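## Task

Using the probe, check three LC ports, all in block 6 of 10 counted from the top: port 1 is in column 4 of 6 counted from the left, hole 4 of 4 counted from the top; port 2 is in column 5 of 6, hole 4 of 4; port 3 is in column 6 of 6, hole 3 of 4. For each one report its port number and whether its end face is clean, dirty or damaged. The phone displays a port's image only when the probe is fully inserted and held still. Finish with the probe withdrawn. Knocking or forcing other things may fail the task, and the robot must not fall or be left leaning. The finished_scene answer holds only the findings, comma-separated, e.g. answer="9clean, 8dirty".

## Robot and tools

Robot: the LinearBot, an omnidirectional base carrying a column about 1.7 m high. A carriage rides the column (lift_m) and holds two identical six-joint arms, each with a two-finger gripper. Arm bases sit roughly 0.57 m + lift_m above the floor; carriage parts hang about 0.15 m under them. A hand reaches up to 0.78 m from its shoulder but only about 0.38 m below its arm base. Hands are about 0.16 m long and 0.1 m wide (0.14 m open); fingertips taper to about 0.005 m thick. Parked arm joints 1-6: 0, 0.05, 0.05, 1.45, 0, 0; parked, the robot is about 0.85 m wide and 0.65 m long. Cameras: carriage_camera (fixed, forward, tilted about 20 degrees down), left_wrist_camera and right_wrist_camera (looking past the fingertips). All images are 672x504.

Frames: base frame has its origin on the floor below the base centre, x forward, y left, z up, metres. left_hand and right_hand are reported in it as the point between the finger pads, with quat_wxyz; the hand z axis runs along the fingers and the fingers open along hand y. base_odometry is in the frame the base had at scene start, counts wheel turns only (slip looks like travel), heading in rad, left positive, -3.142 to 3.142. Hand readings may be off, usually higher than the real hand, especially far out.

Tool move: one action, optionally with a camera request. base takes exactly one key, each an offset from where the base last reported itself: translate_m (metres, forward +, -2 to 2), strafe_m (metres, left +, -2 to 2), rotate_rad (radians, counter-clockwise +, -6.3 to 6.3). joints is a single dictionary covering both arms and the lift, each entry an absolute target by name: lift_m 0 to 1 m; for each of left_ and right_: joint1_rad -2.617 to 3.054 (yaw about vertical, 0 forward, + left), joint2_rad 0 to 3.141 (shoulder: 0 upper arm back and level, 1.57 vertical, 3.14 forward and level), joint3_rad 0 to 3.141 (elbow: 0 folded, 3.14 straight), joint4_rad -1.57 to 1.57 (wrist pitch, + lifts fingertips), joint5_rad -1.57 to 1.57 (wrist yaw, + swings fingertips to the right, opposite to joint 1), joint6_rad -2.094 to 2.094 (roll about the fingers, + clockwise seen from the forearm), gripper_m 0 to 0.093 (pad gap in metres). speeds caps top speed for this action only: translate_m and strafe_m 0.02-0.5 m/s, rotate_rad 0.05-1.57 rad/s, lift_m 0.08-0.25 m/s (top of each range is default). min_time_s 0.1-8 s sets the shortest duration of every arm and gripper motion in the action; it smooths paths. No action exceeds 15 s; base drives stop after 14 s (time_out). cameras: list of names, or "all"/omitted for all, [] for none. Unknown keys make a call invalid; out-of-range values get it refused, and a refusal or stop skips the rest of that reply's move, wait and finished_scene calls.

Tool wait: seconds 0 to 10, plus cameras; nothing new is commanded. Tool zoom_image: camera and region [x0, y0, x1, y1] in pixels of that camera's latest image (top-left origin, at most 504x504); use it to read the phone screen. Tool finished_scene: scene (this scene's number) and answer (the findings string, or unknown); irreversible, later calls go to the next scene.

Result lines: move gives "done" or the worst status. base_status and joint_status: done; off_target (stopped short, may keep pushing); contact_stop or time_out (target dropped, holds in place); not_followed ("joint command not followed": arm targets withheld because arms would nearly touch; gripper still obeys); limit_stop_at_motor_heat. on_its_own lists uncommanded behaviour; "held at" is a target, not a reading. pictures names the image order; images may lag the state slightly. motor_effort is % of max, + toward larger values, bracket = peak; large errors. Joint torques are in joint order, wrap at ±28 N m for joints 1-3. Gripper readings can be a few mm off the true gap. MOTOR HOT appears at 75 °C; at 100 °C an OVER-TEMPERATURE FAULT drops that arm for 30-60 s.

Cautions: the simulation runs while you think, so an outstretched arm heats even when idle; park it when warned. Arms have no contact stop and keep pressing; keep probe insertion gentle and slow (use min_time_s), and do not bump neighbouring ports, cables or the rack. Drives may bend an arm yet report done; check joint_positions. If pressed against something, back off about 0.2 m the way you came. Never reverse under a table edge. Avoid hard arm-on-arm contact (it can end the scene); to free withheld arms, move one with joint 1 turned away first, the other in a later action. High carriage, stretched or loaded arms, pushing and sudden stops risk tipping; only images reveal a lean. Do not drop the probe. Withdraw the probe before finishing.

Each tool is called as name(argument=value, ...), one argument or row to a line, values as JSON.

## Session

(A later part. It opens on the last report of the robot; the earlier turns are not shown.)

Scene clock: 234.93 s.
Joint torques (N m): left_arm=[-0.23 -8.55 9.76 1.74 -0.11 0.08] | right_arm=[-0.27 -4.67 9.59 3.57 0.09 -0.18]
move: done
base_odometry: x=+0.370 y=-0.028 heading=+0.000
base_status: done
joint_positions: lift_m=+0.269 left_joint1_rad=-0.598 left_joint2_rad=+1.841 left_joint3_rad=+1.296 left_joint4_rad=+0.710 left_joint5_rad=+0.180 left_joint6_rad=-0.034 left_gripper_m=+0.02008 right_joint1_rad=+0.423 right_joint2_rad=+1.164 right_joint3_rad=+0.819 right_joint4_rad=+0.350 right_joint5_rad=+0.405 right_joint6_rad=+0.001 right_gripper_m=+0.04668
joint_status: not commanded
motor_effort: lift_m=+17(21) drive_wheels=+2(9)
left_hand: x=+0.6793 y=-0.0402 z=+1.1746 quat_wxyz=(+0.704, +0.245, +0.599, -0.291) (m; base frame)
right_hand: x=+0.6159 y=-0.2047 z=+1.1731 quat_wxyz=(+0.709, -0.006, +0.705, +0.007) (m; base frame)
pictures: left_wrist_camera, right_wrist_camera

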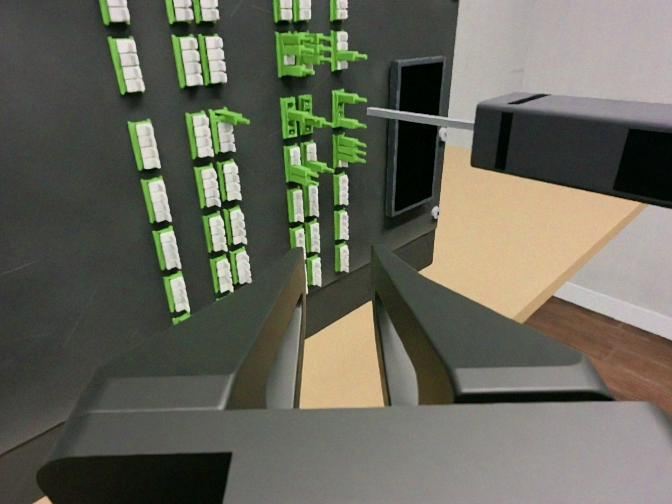

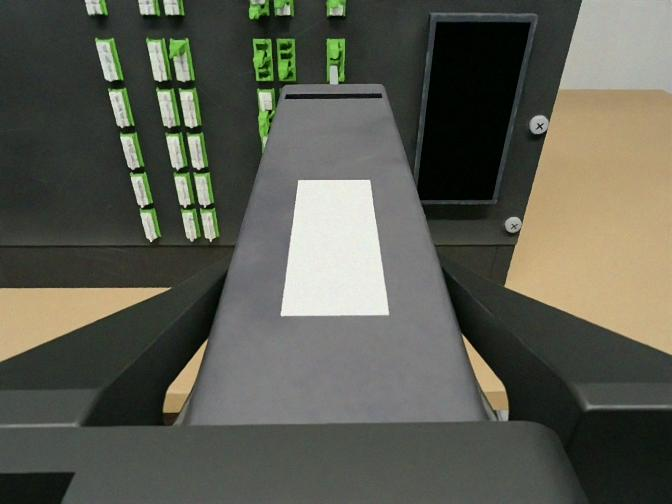

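zoom_image(
  camera="right_wrist_camera",
  region=[270, 60, 400, 200],
)

zoom_image(
  camera="right_wrist_camera",
  region=[260, 220, 410, 330],
)

zoom_image(
  camera="right_wrist_camera",
  region=[170, 340, 500, 450],
)

Scaled by 3.600 from the camera's 672x504 image, which has a finer 960x720 frame.

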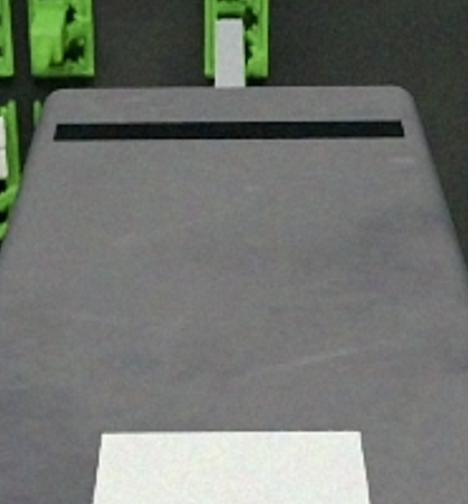

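Scaled by 3.360 from the camera's 672x504 image, which has a finer 960x720 frame.

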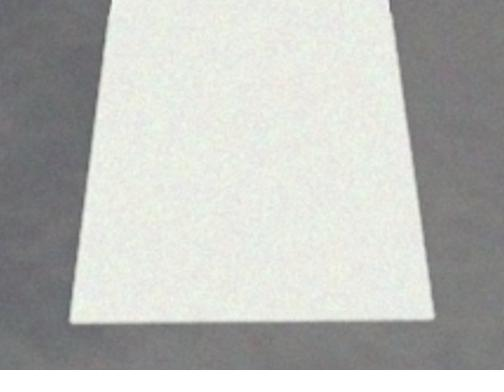

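Scaled by 1.527 from the camera's 672x504 image, which has a finer 960x720 frame.

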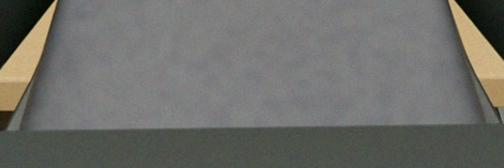

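move(
  joints={"lift_m": 0.264, "right_joint4_rad": 0.395},
  speeds={"lift_m": 0.08},
  cameras=["right_wrist_camera","left_wrist_camera"],
)

zoom_image(
  camera="left_wrist_camera",
  region=[325, 80, 395, 140],
)

zoom_image(
  camera="right_wrist_camera",
  region=[300, 30, 370, 90],
)

Scene clock: 301.20 s.
Joint torques (N m): left_arm=[-0.36 -8.69 9.61 1.79 -0.1 0.07] | right_arm=[-0.1 -4.63 10.06 3.44 0.11 -0.21]
move: off_target
base_odometry: x=+0.370 y=-0.028 heading=+0.000
base_status: not commanded
joint_positions: lift_m=+0.264 left_joint1_rad=-0.598 left_joint2_rad=+1.843 left_joint3_rad=+1.299 left_joint4_rad=+0.713 left_joint5_rad=+0.180 left_joint6_rad=-0.034 left_gripper_m=+0.02008 right_joint1_rad=+0.423 right_joint2_rad=+1.165 right_joint3_rad=+0.818 right_joint4_rad=+0.340 right_joint5_rad=+0.405 right_joint6_rad=+0.001 right_gripper_m=+0.04668
joint_status: right_joint4_rad off_target (ended at +0.340, target +0.395); the others done
motor_effort: lift_m=+18(22) drive_wheels=-1(4)
left_hand: x=+0.6798 y=-0.0405 z=+1.1703 quat_wxyz=(+0.705, +0.245, +0.598, -0.292) (m; base frame)
right_hand: x=+0.6161 y=-0.2046 z=+1.1648 quat_wxyz=(+0.705, -0.007, +0.709, +0.006) (m; base frame)
pictures: left_wrist_camera, right_wrist_camera

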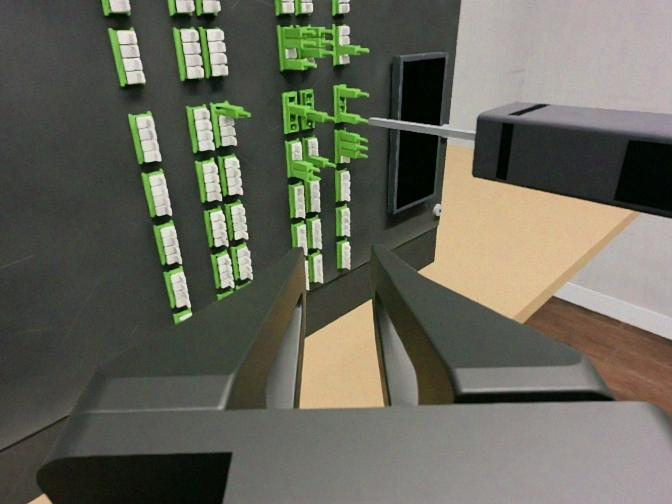

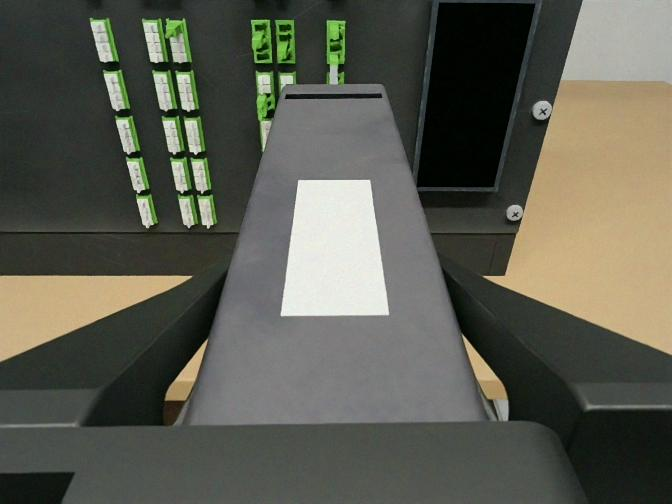

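Scaled by 7.200 from the camera's 672x504 image, which has a finer 960x720 frame.

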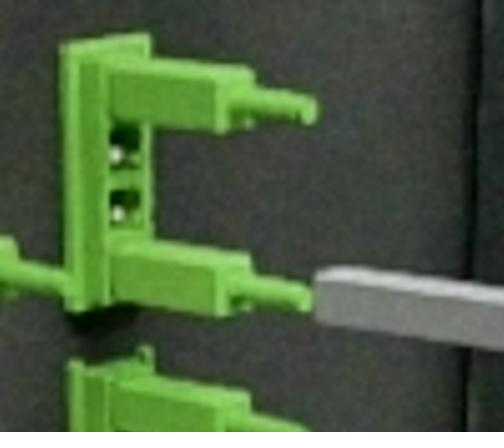

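Scaled by 7.200 from the camera's 672x504 image, which has a finer 960x720 frame.

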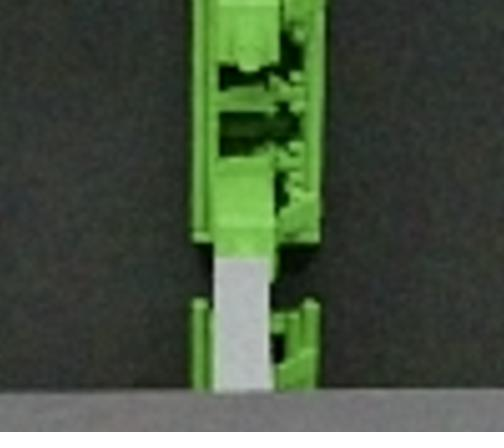

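move(
  joints={"lift_m": 0.2695},
  speeds={"lift_m": 0.08},
  cameras=["right_wrist_camera","left_wrist_camera"],
)

zoom_image(
  camera="left_wrist_camera",
  region=[325, 80, 395, 140],
)

zoom_image(
  camera="right_wrist_camera",
  region=[300, 30, 370, 90],
)

Scene clock: 309.93 s.
Joint torques (N m): left_arm=[-0.44 -9.16 9.42 1.75 -0.15 0.1] | right_arm=[-0.12 -4.74 9.98 3.44 0.13 -0.16]
move: done
base_odometry: x=+0.370 y=-0.028 heading=+0.000
base_status: not commanded
joint_positions: lift_m=+0.269 left_joint1_rad=-0.598 left_joint2_rad=+1.845 left_joint3_rad=+1.301 left_joint4_rad=+0.716 left_joint5_rad=+0.180 left_joint6_rad=-0.034 left_gripper_m=+0.02008 right_joint1_rad=+0.423 right_joint2_rad=+1.166 right_joint3_rad=+0.818 right_joint4_rad=+0.340 right_joint5_rad=+0.405 right_joint6_rad=+0.001 right_gripper_m=+0.04668
joint_status: all done
motor_effort: lift_m=+22(26) drive_wheels=+1(4)
left_hand: x=+0.6801 y=-0.0407 z=+1.1760 quat_wxyz=(+0.706, +0.244, +0.597, -0.292) (m; base frame)
right_hand: x=+0.6162 y=-0.2046 z=+1.1696 quat_wxyz=(+0.704, -0.007, +0.710, +0.006) (m; base frame)
pictures: left_wrist_camera, right_wrist_camera

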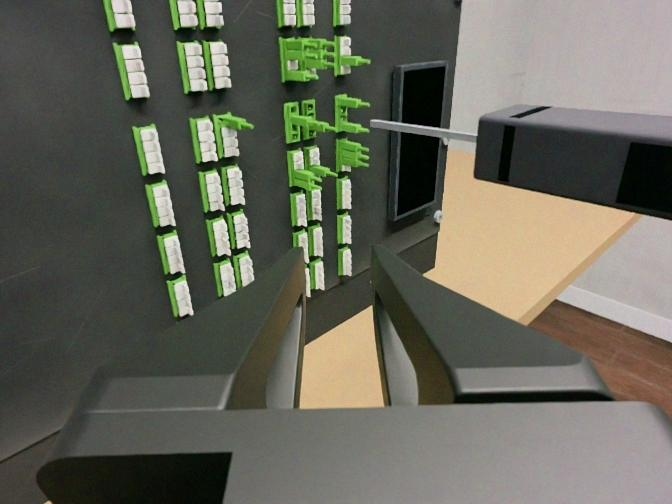

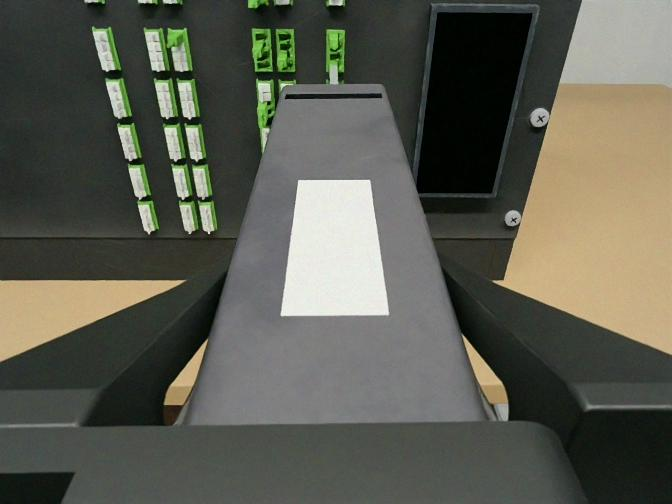

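Scaled by 7.200 from the camera's 672x504 image, which has a finer 960x720 frame.

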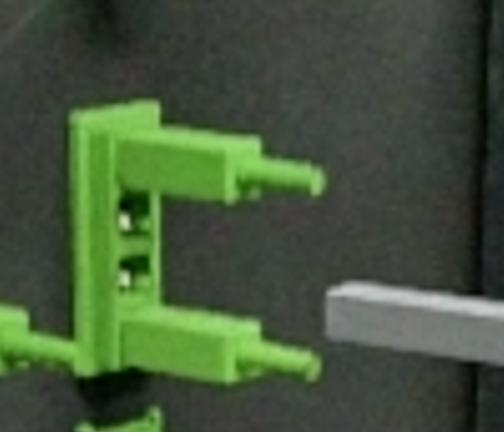

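Scaled by 7.200 from the camera's 672x504 image, which has a finer 960x720 frame.

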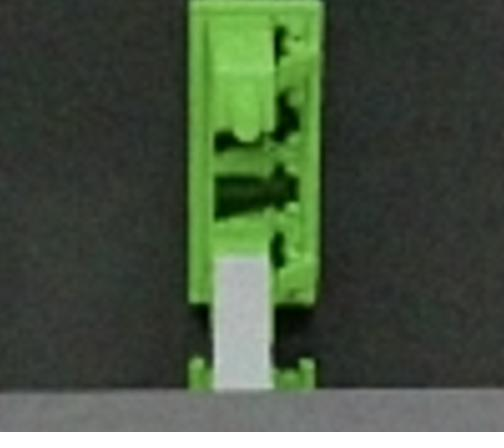

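move(
  joints={"lift_m": 0.2706},
  base={"translate_m": 0.012},
  speeds={"lift_m": 0.08, "translate_m": 0.02},
  cameras=["right_wrist_camera","left_wrist_camera"],
)

zoom_image(
  camera="left_wrist_camera",
  region=[325, 80, 395, 140],
)

zoom_image(
  camera="right_wrist_camera",
  region=[300, 30, 370, 90],
)

Scene clock: 326.57 s.
Joint torques (N m): left_arm=[-0.49 -9.1 9.22 1.7 -0.11 0.13] | right_arm=[-0.12 -5.11 9.57 3.52 0.11 -0.15]
move: done
base_odometry: x=+0.382 y=-0.028 heading=+0.000
base_status: done
joint_positions: lift_m=+0.270 left_joint1_rad=-0.599 left_joint2_rad=+1.845 left_joint3_rad=+1.301 left_joint4_rad=+0.717 left_joint5_rad=+0.180 left_joint6_rad=-0.034 left_gripper_m=+0.02008 right_joint1_rad=+0.423 right_joint2_rad=+1.166 right_joint3_rad=+0.818 right_joint4_rad=+0.337 right_joint5_rad=+0.405 right_joint6_rad=+0.001 right_gripper_m=+0.04668
joint_status: all done
motor_effort: lift_m=+25(25) drive_wheels=-2(7)
left_hand: x=+0.6798 y=-0.0411 z=+1.1773 quat_wxyz=(+0.707, +0.245, +0.596, -0.292) (m; base frame)
right_hand: x=+0.6162 y=-0.2046 z=+1.1700 quat_wxyz=(+0.704, -0.008, +0.711, +0.005) (m; base frame)
pictures: left_wrist_camera, right_wrist_camera

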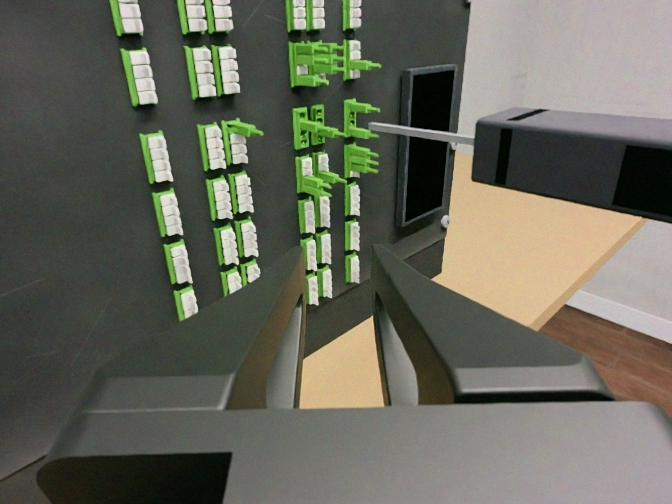

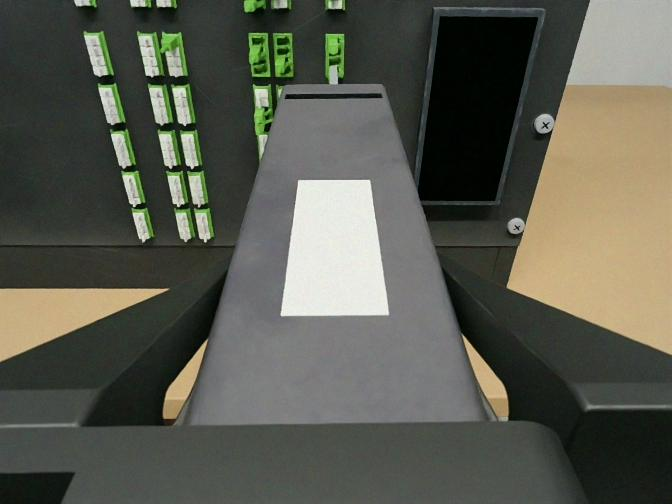

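Scaled by 7.200 from the camera's 672x504 image, which has a finer 960x720 frame.

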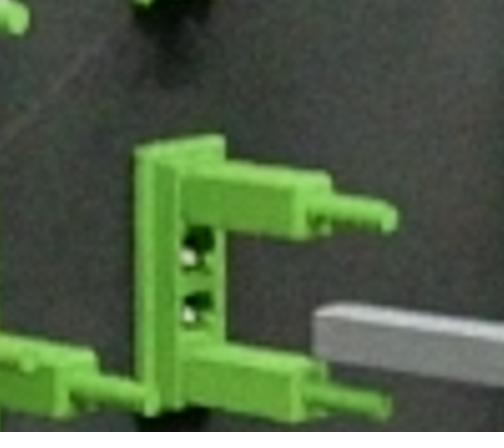

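Scaled by 7.200 from the camera's 672x504 image, which has a finer 960x720 frame.

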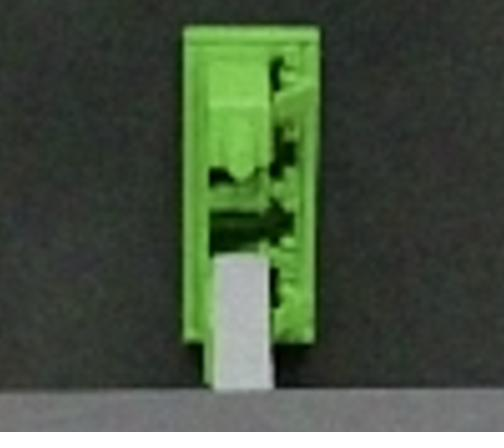

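zoom_image(
  camera="right_wrist_camera",
  region=[110, 160, 230, 250],
)

zoom_image(
  camera="right_wrist_camera",
  region=[400, 120, 600, 245],
)

zoom_image(
  camera="right_wrist_camera",
  region=[80, 0, 200, 90],
)

Scaled by 4.200 from the camera's 672x504 image, which has a finer 960x720 frame.

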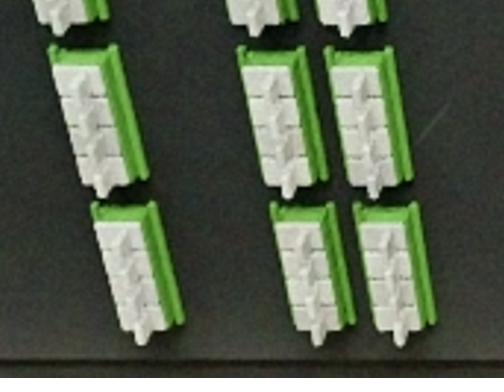

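Scaled by 2.520 from the camera's 672x504 image, which has a finer 960x720 frame.

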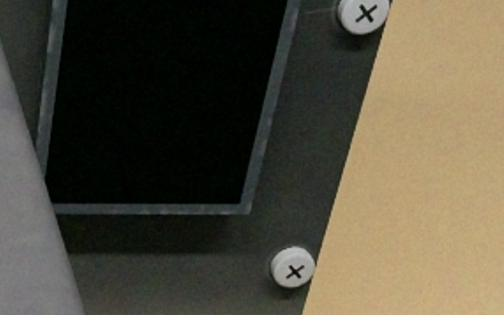

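Scaled by 4.200 from the camera's 672x504 image, which has a finer 960x720 frame.

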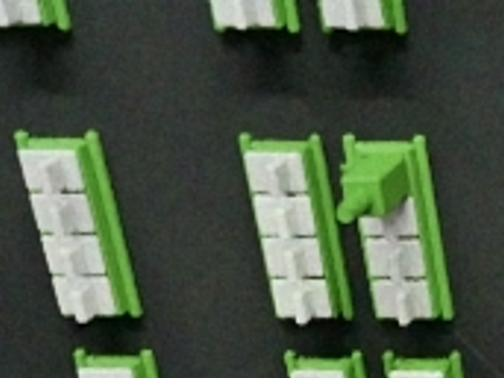

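move(
  joints={"lift_m": 0.2715, "right_joint4_rad": 0.40},
  base={"strafe_m": 0.001},
  speeds={"lift_m": 0.08, "strafe_m": 0.02},
  cameras=[],
)

move(
  base={"translate_m": 0.008},
  speeds={"translate_m": 0.02},
  cameras=["right_wrist_camera","left_wrist_camera"],
)

zoom_image(
  camera="left_wrist_camera",
  region=[325, 80, 395, 140],
)

zoom_image(
  camera="right_wrist_camera",
  region=[300, 30, 370, 90],
)

Scene clock: 358.13 s.
Joint torques (N m): left_arm=[-0.21 -9.11 9.33 1.76 -0.14 0.16] | right_arm=[-0.29 -4.85 9.99 3.54 0.15 -0.26]
move: off_target
base_odometry: x=+0.382 y=-0.027 heading=+0.000
base_status: done
joint_positions: lift_m=+0.271 left_joint1_rad=-0.599 left_joint2_rad=+1.845 left_joint3_rad=+1.301 left_joint4_rad=+0.717 left_joint5_rad=+0.180 left_joint6_rad=-0.034 left_gripper_m=+0.02008 right_joint1_rad=+0.423 right_joint2_rad=+1.166 right_joint3_rad=+0.818 right_joint4_rad=+0.338 right_joint5_rad=+0.405 right_joint6_rad=+0.001 right_gripper_m=+0.04668
joint_status: right_joint4_rad off_target (ended at +0.338, target +0.400); the others done
motor_effort: lift_m=+22(26) drive_wheels=+2(5)
left_hand: x=+0.6798 y=-0.0411 z=+1.1781 quat_wxyz=(+0.706, +0.245, +0.596, -0.292) (m; base frame)
right_hand: x=+0.6162 y=-0.2046 z=+1.1710 quat_wxyz=(+0.704, -0.008, +0.710, +0.005) (m; base frame)
pictures: none
No camera images: "cameras" was empty.

Scene clock: 359.00 s.
Joint torques (N m): left_arm=[-0.18 -9.17 9.21 1.66 -0.13 0.08] | right_arm=[-0.2 -5.01 10.19 3.56 0.14 -0.18]
move: done
base_odometry: x=+0.390 y=-0.027 heading=+0.000
base_status: done
joint_positions: lift_m=+0.271 left_joint1_rad=-0.598 left_joint2_rad=+1.845 left_joint3_rad=+1.301 left_joint4_rad=+0.717 left_joint5_rad=+0.179 left_joint6_rad=-0.034 left_gripper_m=+0.02008 right_joint1_rad=+0.423 right_joint2_rad=+1.166 right_joint3_rad=+0.818 right_joint4_rad=+0.339 right_joint5_rad=+0.405 right_joint6_rad=+0.001 right_gripper_m=+0.04668
joint_status: not commanded
motor_effort: lift_m=+25(25) drive_wheels=+4(10)
left_hand: x=+0.6800 y=-0.0408 z=+1.1782 quat_wxyz=(+0.707, +0.244, +0.596, -0.292) (m; base frame)
right_hand: x=+0.6162 y=-0.2046 z=+1.1714 quat_wxyz=(+0.704, -0.007, +0.710, +0.005) (m; base frame)
pictures: left_wrist_camera, right_wrist_camera

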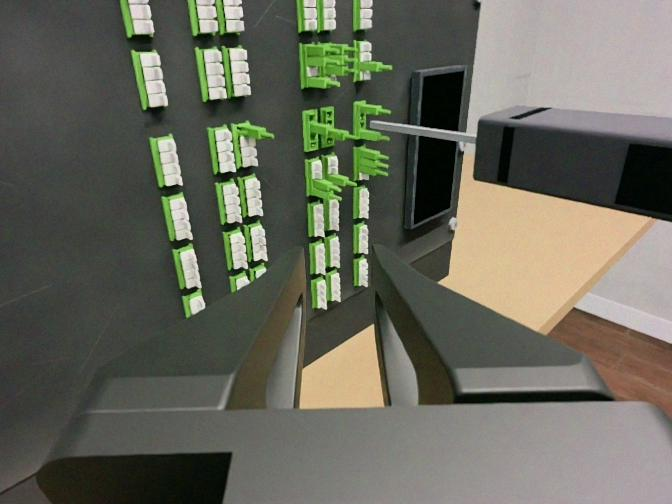

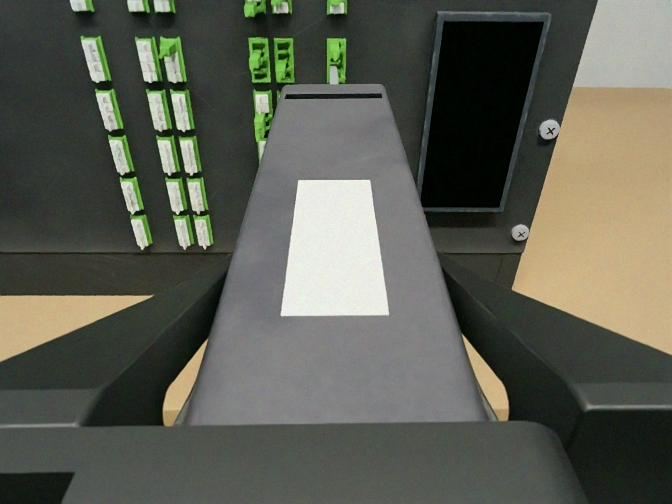

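Scaled by 7.200 from the camera's 672x504 image, which has a finer 960x720 frame.

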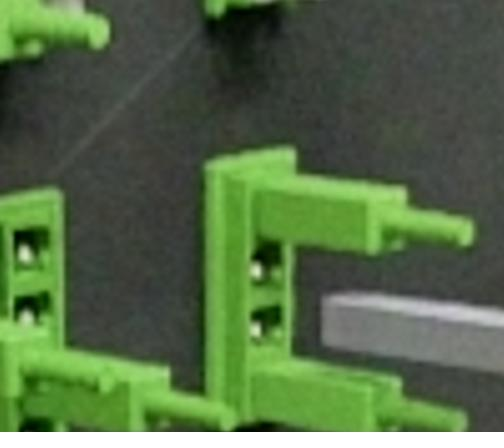

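Scaled by 7.200 from the camera's 672x504 image, which has a finer 960x720 frame.

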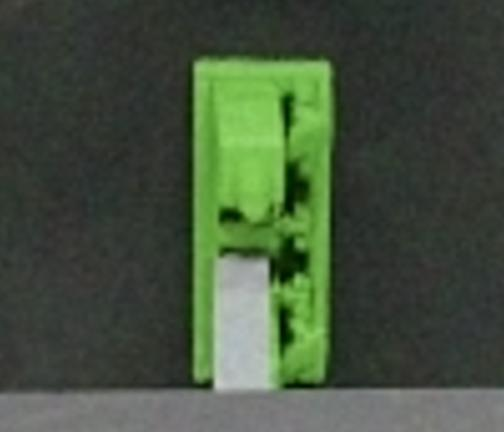

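move(
  joints={"lift_m": 0.2706},
  base={"strafe_m": -0.0007},
  speeds={"lift_m": 0.08, "strafe_m": 0.02},
  cameras=[],
)

move(
  base={"translate_m": 0.006},
  speeds={"translate_m": 0.02},
  cameras=["right_wrist_camera","left_wrist_camera"],
)

zoom_image(
  camera="left_wrist_camera",
  region=[340, 90, 410, 150],
)

zoom_image(
  camera="right_wrist_camera",
  region=[300, 30, 370, 90],
)

Scene clock: 373.37 s.
Joint torques (N m): left_arm=[-0.32 -9.01 9.46 1.76 -0.11 0.11] | right_arm=[-0.29 -4.9 9.95 3.55 0.07 -0.18]
move: done
base_odometry: x=+0.390 y=-0.027 heading=+0.000
base_status: done
joint_positions: lift_m=+0.271 left_joint1_rad=-0.598 left_joint2_rad=+1.845 left_joint3_rad=+1.301 left_joint4_rad=+0.717 left_joint5_rad=+0.179 left_joint6_rad=-0.034 left_gripper_m=+0.02008 right_joint1_rad=+0.423 right_joint2_rad=+1.166 right_joint3_rad=+0.818 right_joint4_rad=+0.340 right_joint5_rad=+0.405 right_joint6_rad=+0.001 right_gripper_m=+0.04668
joint_status: all done
motor_effort: lift_m=+21(22) drive_wheels=+2(3)
left_hand: x=+0.6800 y=-0.0408 z=+1.1777 quat_wxyz=(+0.707, +0.244, +0.596, -0.292) (m; base frame)
right_hand: x=+0.6162 y=-0.2046 z=+1.1710 quat_wxyz=(+0.704, -0.007, +0.710, +0.006) (m; base frame)
pictures: none
No camera images: "cameras" was empty.

Scene clock: 374.17 s.
Joint torques (N m): left_arm=[-0.34 -9.01 9.22 1.7 -0.16 0.03] | right_arm=[-0.16 -4.94 9.83 3.52 0.04 -0.24]
move: done
base_odometry: x=+0.396 y=-0.027 heading=+0.000
base_status: done
joint_positions: lift_m=+0.271 left_joint1_rad=-0.599 left_joint2_rad=+1.845 left_joint3_rad=+1.301 left_joint4_rad=+0.717 left_joint5_rad=+0.179 left_joint6_rad=-0.034 left_gripper_m=+0.02008 right_joint1_rad=+0.423 right_joint2_rad=+1.166 right_joint3_rad=+0.818 right_joint4_rad=+0.340 right_joint5_rad=+0.405 right_joint6_rad=+0.001 right_gripper_m=+0.04668
joint_status: not commanded
motor_effort: lift_m=+19(21) drive_wheels=+2(7)
left_hand: x=+0.6797 y=-0.0412 z=+1.1778 quat_wxyz=(+0.707, +0.245, +0.596, -0.292) (m; base frame)
right_hand: x=+0.6162 y=-0.2046 z=+1.1712 quat_wxyz=(+0.705, -0.007, +0.709, +0.006) (m; base frame)
pictures: left_wrist_camera, right_wrist_camera

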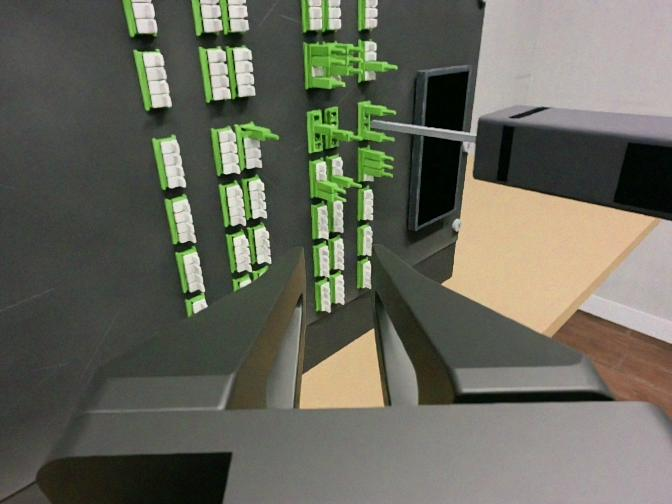

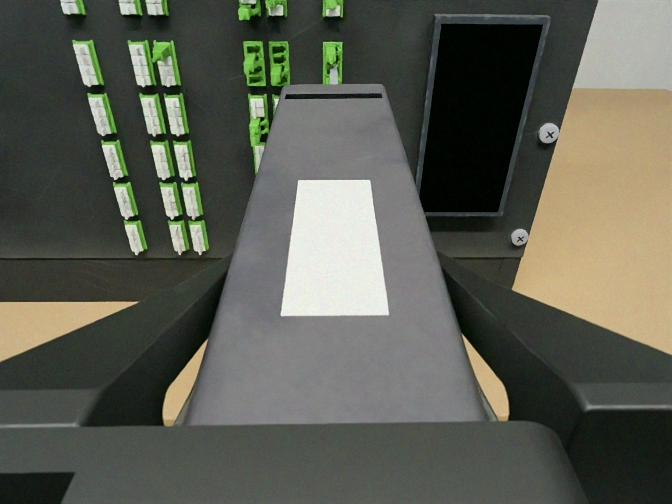

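Scaled by 7.200 from the camera's 672x504 image, which has a finer 960x720 frame.

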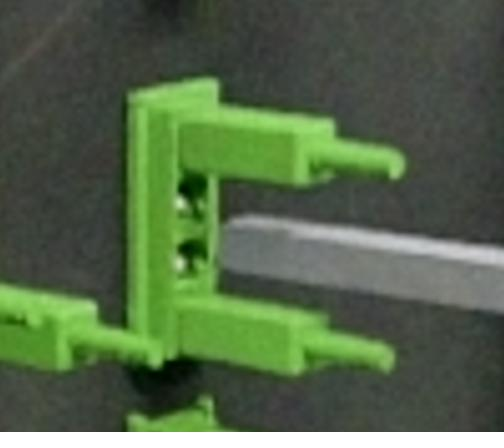

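Scaled by 7.200 from the camera's 672x504 image, which has a finer 960x720 frame.

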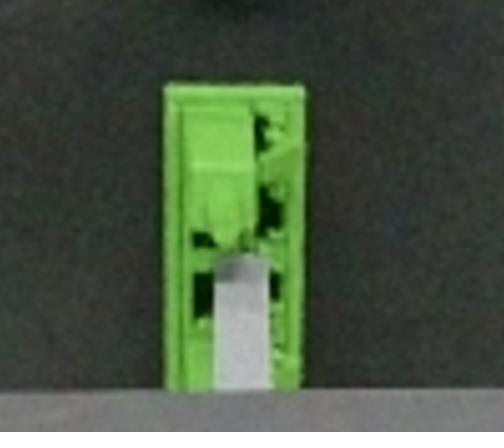

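wait(
  seconds=0.5,
  cameras=["right_wrist_camera","left_wrist_camera"],
)

zoom_image(
  camera="left_wrist_camera",
  region=[340, 90, 410, 150],
)

zoom_image(
  camera="right_wrist_camera",
  region=[300, 30, 370, 90],
)

Scene clock: 378.57 s.
Joint torques (N m): left_arm=[-0.12 -9.09 9.4 1.76 -0.09 0.05] | right_arm=[-0.09 -4.93 10.03 3.54 0.11 -0.22]
base_odometry: x=+0.396 y=-0.027 heading=+0.000
base_status: done
joint_positions: lift_m=+0.271 left_joint1_rad=-0.599 left_joint2_rad=+1.845 left_joint3_rad=+1.301 left_joint4_rad=+0.717 left_joint5_rad=+0.179 left_joint6_rad=-0.034 left_gripper_m=+0.02008 right_joint1_rad=+0.423 right_joint2_rad=+1.166 right_joint3_rad=+0.818 right_joint4_rad=+0.340 right_joint5_rad=+0.405 right_joint6_rad=+0.001 right_gripper_m=+0.04668
joint_status: not commanded
motor_effort: lift_m=+21(21) drive_wheels=+2(7)
left_hand: x=+0.6797 y=-0.0412 z=+1.1778 quat_wxyz=(+0.707, +0.245, +0.596, -0.292) (m; base frame)
right_hand: x=+0.6162 y=-0.2046 z=+1.1712 quat_wxyz=(+0.705, -0.007, +0.709, +0.006) (m; base frame)
wait: 0.50 s; at rest from the start
pictures: left_wrist_camera, right_wrist_camera

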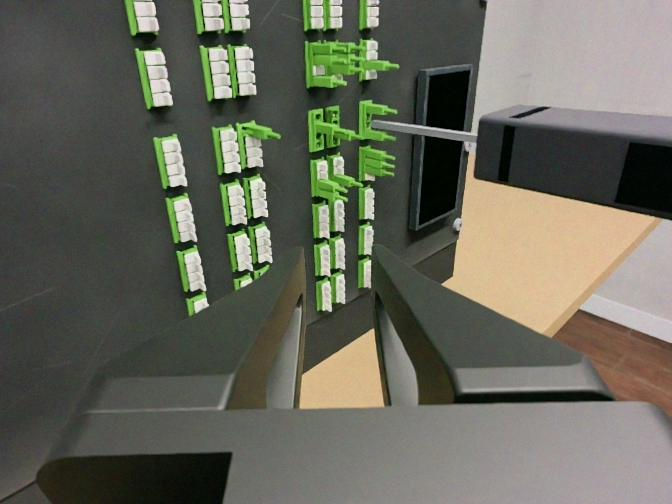

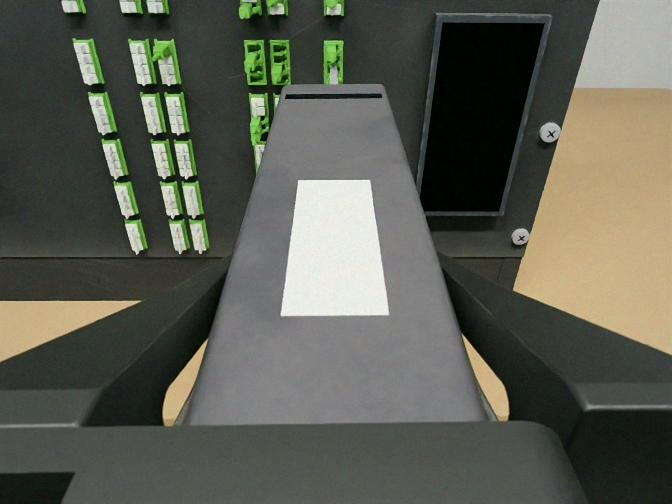

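Scaled by 7.200 from the camera's 672x504 image, which has a finer 960x720 frame.

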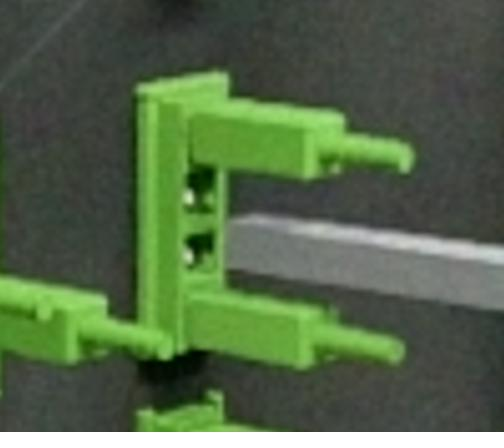

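Scaled by 7.200 from the camera's 672x504 image, which has a finer 960x720 frame.

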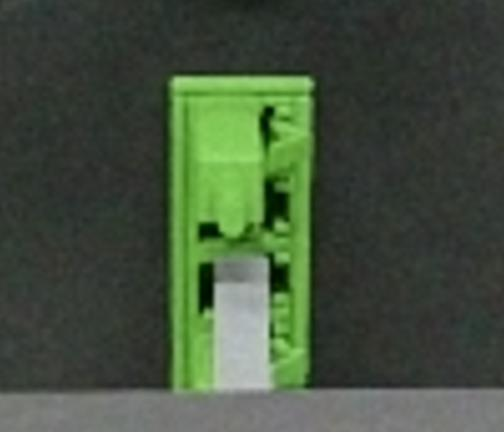

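move(
  joints={"lift_m": 0.2694},
  base={"strafe_m": 0.001},
  speeds={"lift_m": 0.08, "strafe_m": 0.02},
  cameras=[],
)

move(
  base={"translate_m": 0.002},
  speeds={"translate_m": 0.02},
  cameras=[],
)

wait(
  seconds=1,
  cameras=["right_wrist_camera","left_wrist_camera"],
)

zoom_image(
  camera="left_wrist_camera",
  region=[340, 90, 410, 150],
)

zoom_image(
  camera="right_wrist_camera",
  region=[300, 30, 370, 90],
)

Scene clock: 399.60 s.
Joint torques (N m): left_arm=[-0.2 -9.14 9.36 1.74 -0.07 0.01] | right_arm=[-0.06 -5 10.1 3.53 0.09 -0.18]
move: done
base_odometry: x=+0.396 y=-0.026 heading=+0.000
base_status: done
joint_positions: lift_m=+0.270 left_joint1_rad=-0.599 left_joint2_rad=+1.845 left_joint3_rad=+1.301 left_joint4_rad=+0.717 left_joint5_rad=+0.179 left_joint6_rad=-0.034 left_gripper_m=+0.02008 right_joint1_rad=+0.423 right_joint2_rad=+1.166 right_joint3_rad=+0.818 right_joint4_rad=+0.341 right_joint5_rad=+0.405 right_joint6_rad=+0.001 right_gripper_m=+0.04668
joint_status: all done
motor_effort: lift_m=+17(20) drive_wheels=+3(6)
left_hand: x=+0.6797 y=-0.0412 z=+1.1767 quat_wxyz=(+0.707, +0.245, +0.596, -0.292) (m; base frame)
right_hand: x=+0.6162 y=-0.2046 z=+1.1702 quat_wxyz=(+0.705, -0.007, +0.709, +0.006) (m; base frame)
pictures: none
No camera images: "cameras" was empty.

Scene clock: 400.20 s.
Joint torques (N m): left_arm=[-0.13 -9.01 9.63 1.68 -0.11 0.11] | right_arm=[0.01 -5.11 10.26 3.52 0.14 -0.2]
move: done
base_odometry: x=+0.398 y=-0.026 heading=+0.000
base_status: done
joint_positions: lift_m=+0.270 left_joint1_rad=-0.599 left_joint2_rad=+1.847 left_joint3_rad=+1.301 left_joint4_rad=+0.717 left_joint5_rad=+0.179 left_joint6_rad=-0.034 left_gripper_m=+0.02008 right_joint1_rad=+0.423 right_joint2_rad=+1.166 right_joint3_rad=+0.818 right_joint4_rad=+0.341 right_joint5_rad=+0.405 right_joint6_rad=+0.001 right_gripper_m=+0.04668
joint_status: not commanded
motor_effort: lift_m=+18(20) drive_wheels=+0(7)
left_hand: x=+0.6799 y=-0.0413 z=+1.1761 quat_wxyz=(+0.706, +0.245, +0.597, -0.292) (m; base frame)
right_hand: x=+0.6162 y=-0.2046 z=+1.1703 quat_wxyz=(+0.705, -0.007, +0.709, +0.006) (m; base frame)
pictures: none
No camera images: "cameras" was empty.

Scene clock: 401.20 s.
Joint torques (N m): left_arm=[-0.31 -9.1 9.14 1.72 -0.07 0.13] | right_arm=[-0.16 -5.08 10.04 3.58 0.11 -0.2]
base_odometry: x=+0.398 y=-0.026 heading=+0.000
base_status: done
joint_positions: lift_m=+0.270 left_joint1_rad=-0.599 left_joint2_rad=+1.847 left_joint3_rad=+1.301 left_joint4_rad=+0.717 left_joint5_rad=+0.179 left_joint6_rad=-0.034 left_gripper_m=+0.02008 right_joint1_rad=+0.423 right_joint2_rad=+1.166 right_joint3_rad=+0.818 right_joint4_rad=+0.341 right_joint5_rad=+0.405 right_joint6_rad=+0.001 right_gripper_m=+0.04668
joint_status: not commanded
motor_effort: lift_m=+17(20) drive_wheels=+3(7)
left_hand: x=+0.6799 y=-0.0413 z=+1.1761 quat_wxyz=(+0.706, +0.245, +0.597, -0.292) (m; base frame)
right_hand: x=+0.6162 y=-0.2046 z=+1.1702 quat_wxyz=(+0.705, -0.007, +0.709, +0.006) (m; base frame)
wait: 1.00 s; at rest by 0.27 s
pictures: left_wrist_camera, right_wrist_camera

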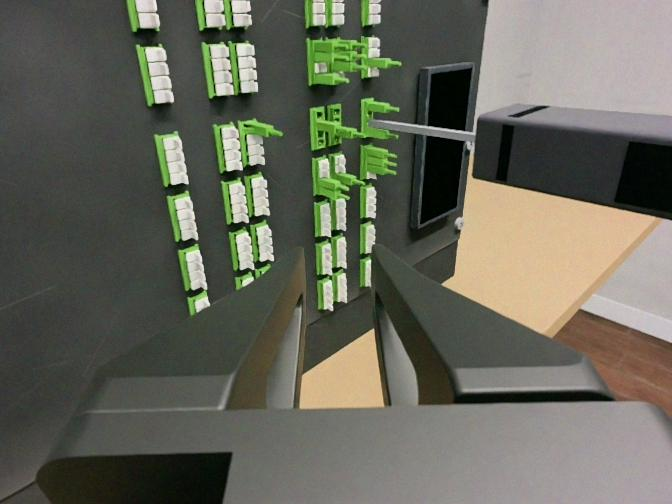

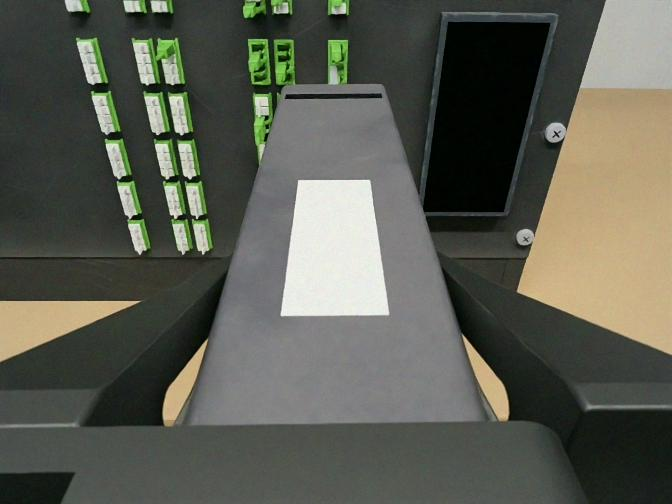

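Scaled by 7.200 from the camera's 672x504 image, which has a finer 960x720 frame.

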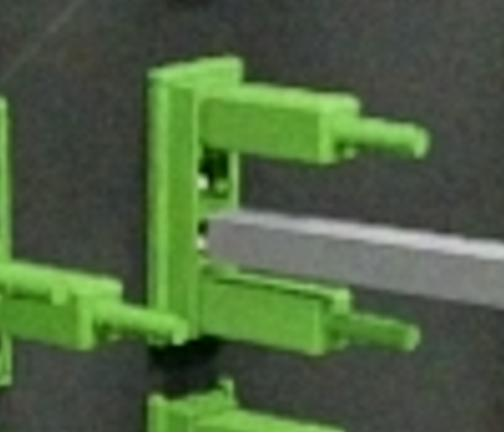

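Scaled by 7.200 from the camera's 672x504 image, which has a finer 960x720 frame.

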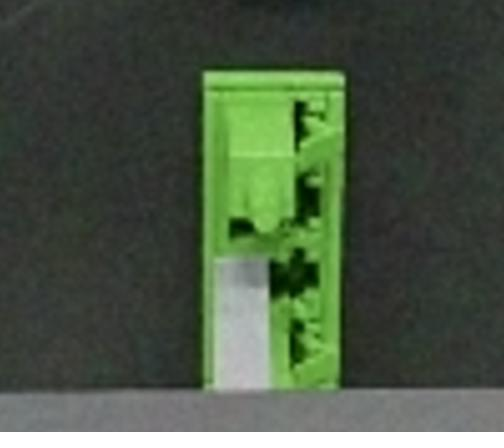

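move(
  joints={"lift_m": 0.2683},
  base={"strafe_m": -0.0015},
  speeds={"lift_m": 0.08, "strafe_m": 0.02},
  cameras=[],
)

wait(
  seconds=1,
  cameras=["right_wrist_camera","left_wrist_camera"],
)

zoom_image(
  camera="left_wrist_camera",
  region=[340, 90, 410, 150],
)

zoom_image(
  camera="right_wrist_camera",
  region=[300, 30, 370, 90],
)

Scene clock: 418.13 s.
Joint torques (N m): left_arm=[-0.12 -9.03 9.54 1.68 -0.1 0.08] | right_arm=[-0.25 -4.93 9.91 3.5 0.11 -0.21]
move: done
base_odometry: x=+0.398 y=-0.028 heading=+0.000
base_status: done
joint_positions: lift_m=+0.269 left_joint1_rad=-0.601 left_joint2_rad=+1.847 left_joint3_rad=+1.301 left_joint4_rad=+0.718 left_joint5_rad=+0.179 left_joint6_rad=-0.034 left_gripper_m=+0.02008 right_joint1_rad=+0.423 right_joint2_rad=+1.166 right_joint3_rad=+0.818 right_joint4_rad=+0.341 right_joint5_rad=+0.406 right_joint6_rad=+0.001 right_gripper_m=+0.04668
joint_status: all done
motor_effort: lift_m=+19(20) drive_wheels=+2(4)
left_hand: x=+0.6794 y=-0.0419 z=+1.1752 quat_wxyz=(+0.706, +0.245, +0.596, -0.293) (m; base frame)
right_hand: x=+0.6162 y=-0.2048 z=+1.1691 quat_wxyz=(+0.705, -0.007, +0.709, +0.005) (m; base frame)
pictures: none
No camera images: "cameras" was empty.

Scene clock: 419.13 s.
Joint torques (N m): left_arm=[-0.05 -9.11 9.25 1.72 -0.12 0.17] | right_arm=[-0.29 -5.03 10 3.46 0.1 -0.24]
base_odometry: x=+0.398 y=-0.028 heading=+0.000
base_status: done
joint_positions: lift_m=+0.269 left_joint1_rad=-0.601 left_joint2_rad=+1.847 left_joint3_rad=+1.301 left_joint4_rad=+0.718 left_joint5_rad=+0.179 left_joint6_rad=-0.034 left_gripper_m=+0.02008 right_joint1_rad=+0.423 right_joint2_rad=+1.166 right_joint3_rad=+0.818 right_joint4_rad=+0.341 right_joint5_rad=+0.406 right_joint6_rad=+0.001 right_gripper_m=+0.04668
joint_status: all done
motor_effort: lift_m=+18(20) drive_wheels=+4(4)
left_hand: x=+0.6794 y=-0.0419 z=+1.1752 quat_wxyz=(+0.706, +0.245, +0.596, -0.293) (m; base frame)
right_hand: x=+0.6162 y=-0.2048 z=+1.1691 quat_wxyz=(+0.705, -0.007, +0.709, +0.005) (m; base frame)
wait: 1.00 s; at rest by 0.27 s
pictures: left_wrist_camera, right_wrist_camera

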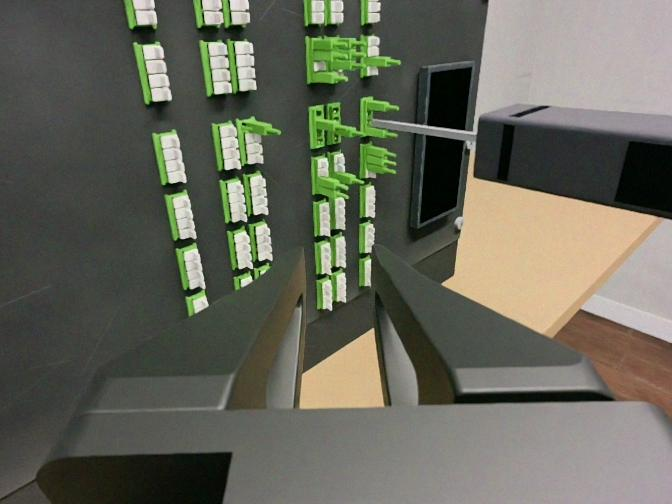

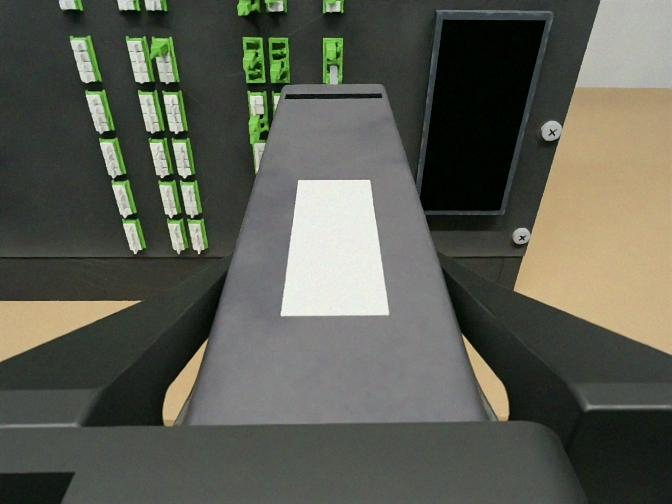

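Scaled by 7.200 from the camera's 672x504 image, which has a finer 960x720 frame.

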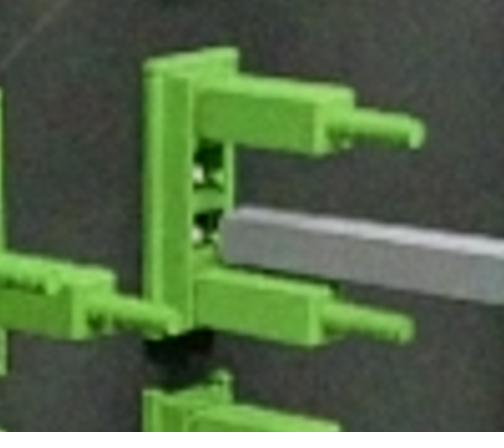

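Scaled by 7.200 from the camera's 672x504 image, which has a finer 960x720 frame.

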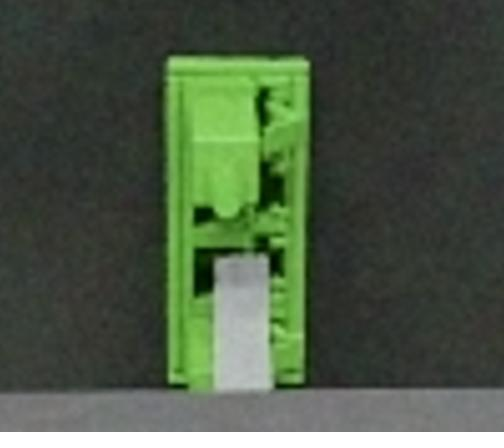

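move(
  base={"strafe_m": 0.0006},
  speeds={"strafe_m": 0.02},
  cameras=[],
)

wait(
  seconds=0.6,
  cameras=["right_wrist_camera","left_wrist_camera"],
)

zoom_image(
  camera="left_wrist_camera",
  region=[340, 90, 410, 150],
)

zoom_image(
  camera="right_wrist_camera",
  region=[300, 30, 370, 90],
)

Scene clock: 435.60 s.
Joint torques (N m): left_arm=[-0.25 -9.32 9.18 1.69 -0.17 0.06] | right_arm=[-0.21 -4.9 10.1 3.49 0.11 -0.25]
move: done
base_odometry: x=+0.398 y=-0.027 heading=+0.000
base_status: done
joint_positions: lift_m=+0.269 left_joint1_rad=-0.601 left_joint2_rad=+1.847 left_joint3_rad=+1.301 left_joint4_rad=+0.718 left_joint5_rad=+0.179 left_joint6_rad=-0.034 left_gripper_m=+0.02008 right_joint1_rad=+0.423 right_joint2_rad=+1.166 right_joint3_rad=+0.818 right_joint4_rad=+0.341 right_joint5_rad=+0.406 right_joint6_rad=+0.001 right_gripper_m=+0.04668
joint_status: not commanded
motor_effort: lift_m=+18(20) drive_wheels=+2(3)
left_hand: x=+0.6794 y=-0.0419 z=+1.1752 quat_wxyz=(+0.706, +0.245, +0.596, -0.293) (m; base frame)
right_hand: x=+0.6162 y=-0.2047 z=+1.1691 quat_wxyz=(+0.705, -0.007, +0.709, +0.005) (m; base frame)
pictures: none
No camera images: "cameras" was empty.

Scene clock: 436.20 s.
Joint torques (N m): left_arm=[-0.23 -9.17 9.43 1.71 -0.04 0.11] | right_arm=[-0.01 -4.93 9.98 3.54 0.12 -0.17]
base_odometry: x=+0.398 y=-0.027 heading=+0.000
base_status: done
joint_positions: lift_m=+0.269 left_joint1_rad=-0.601 left_joint2_rad=+1.847 left_joint3_rad=+1.301 left_joint4_rad=+0.718 left_joint5_rad=+0.179 left_joint6_rad=-0.034 left_gripper_m=+0.02008 right_joint1_rad=+0.423 right_joint2_rad=+1.166 right_joint3_rad=+0.818 right_joint4_rad=+0.341 right_joint5_rad=+0.406 right_joint6_rad=+0.001 right_gripper_m=+0.04668
joint_status: not commanded
motor_effort: lift_m=+20(20) drive_wheels=+2(3)
left_hand: x=+0.6794 y=-0.0419 z=+1.1752 quat_wxyz=(+0.706, +0.245, +0.596, -0.293) (m; base frame)
right_hand: x=+0.6162 y=-0.2047 z=+1.1691 quat_wxyz=(+0.705, -0.007, +0.709, +0.005) (m; base frame)
wait: 0.60 s; at rest by 0.27 s
pictures: left_wrist_camera, right_wrist_camera

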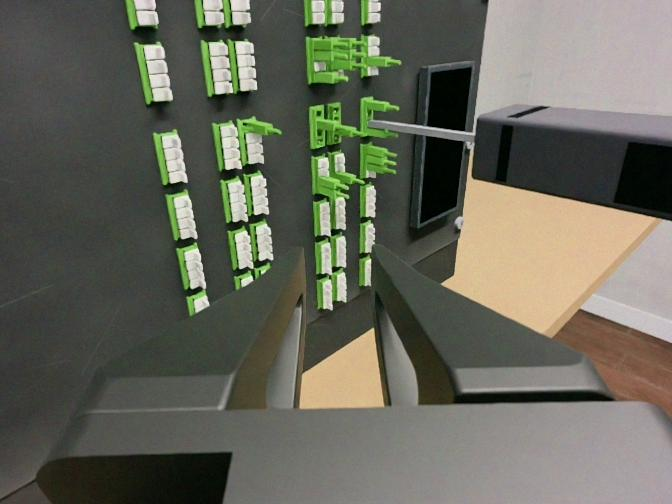

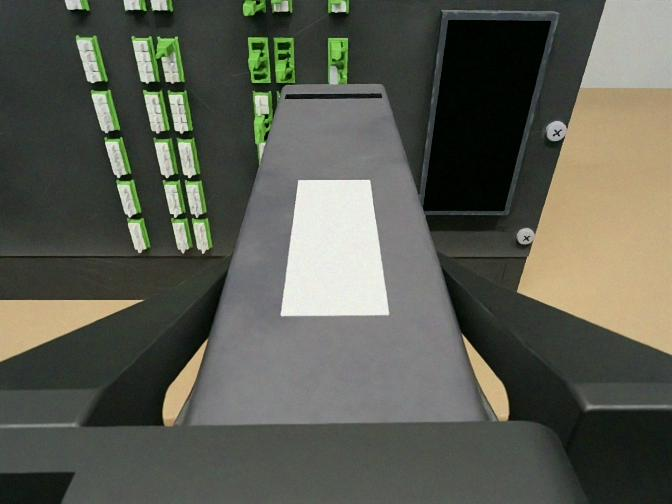

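Scaled by 7.200 from the camera's 672x504 image, which has a finer 960x720 frame.

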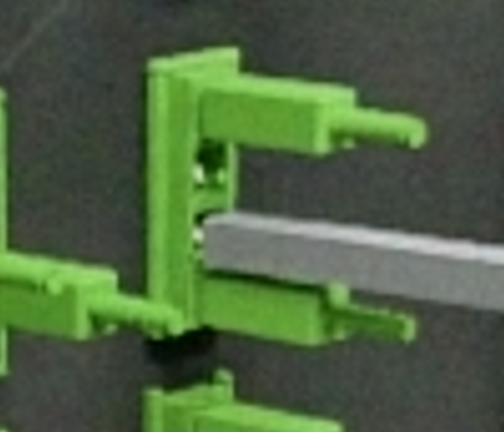

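Scaled by 7.200 from the camera's 672x504 image, which has a finer 960x720 frame.

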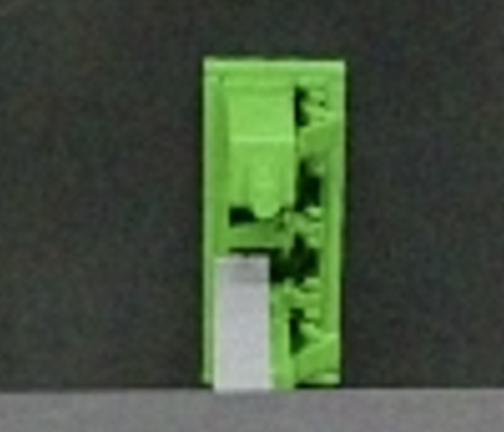

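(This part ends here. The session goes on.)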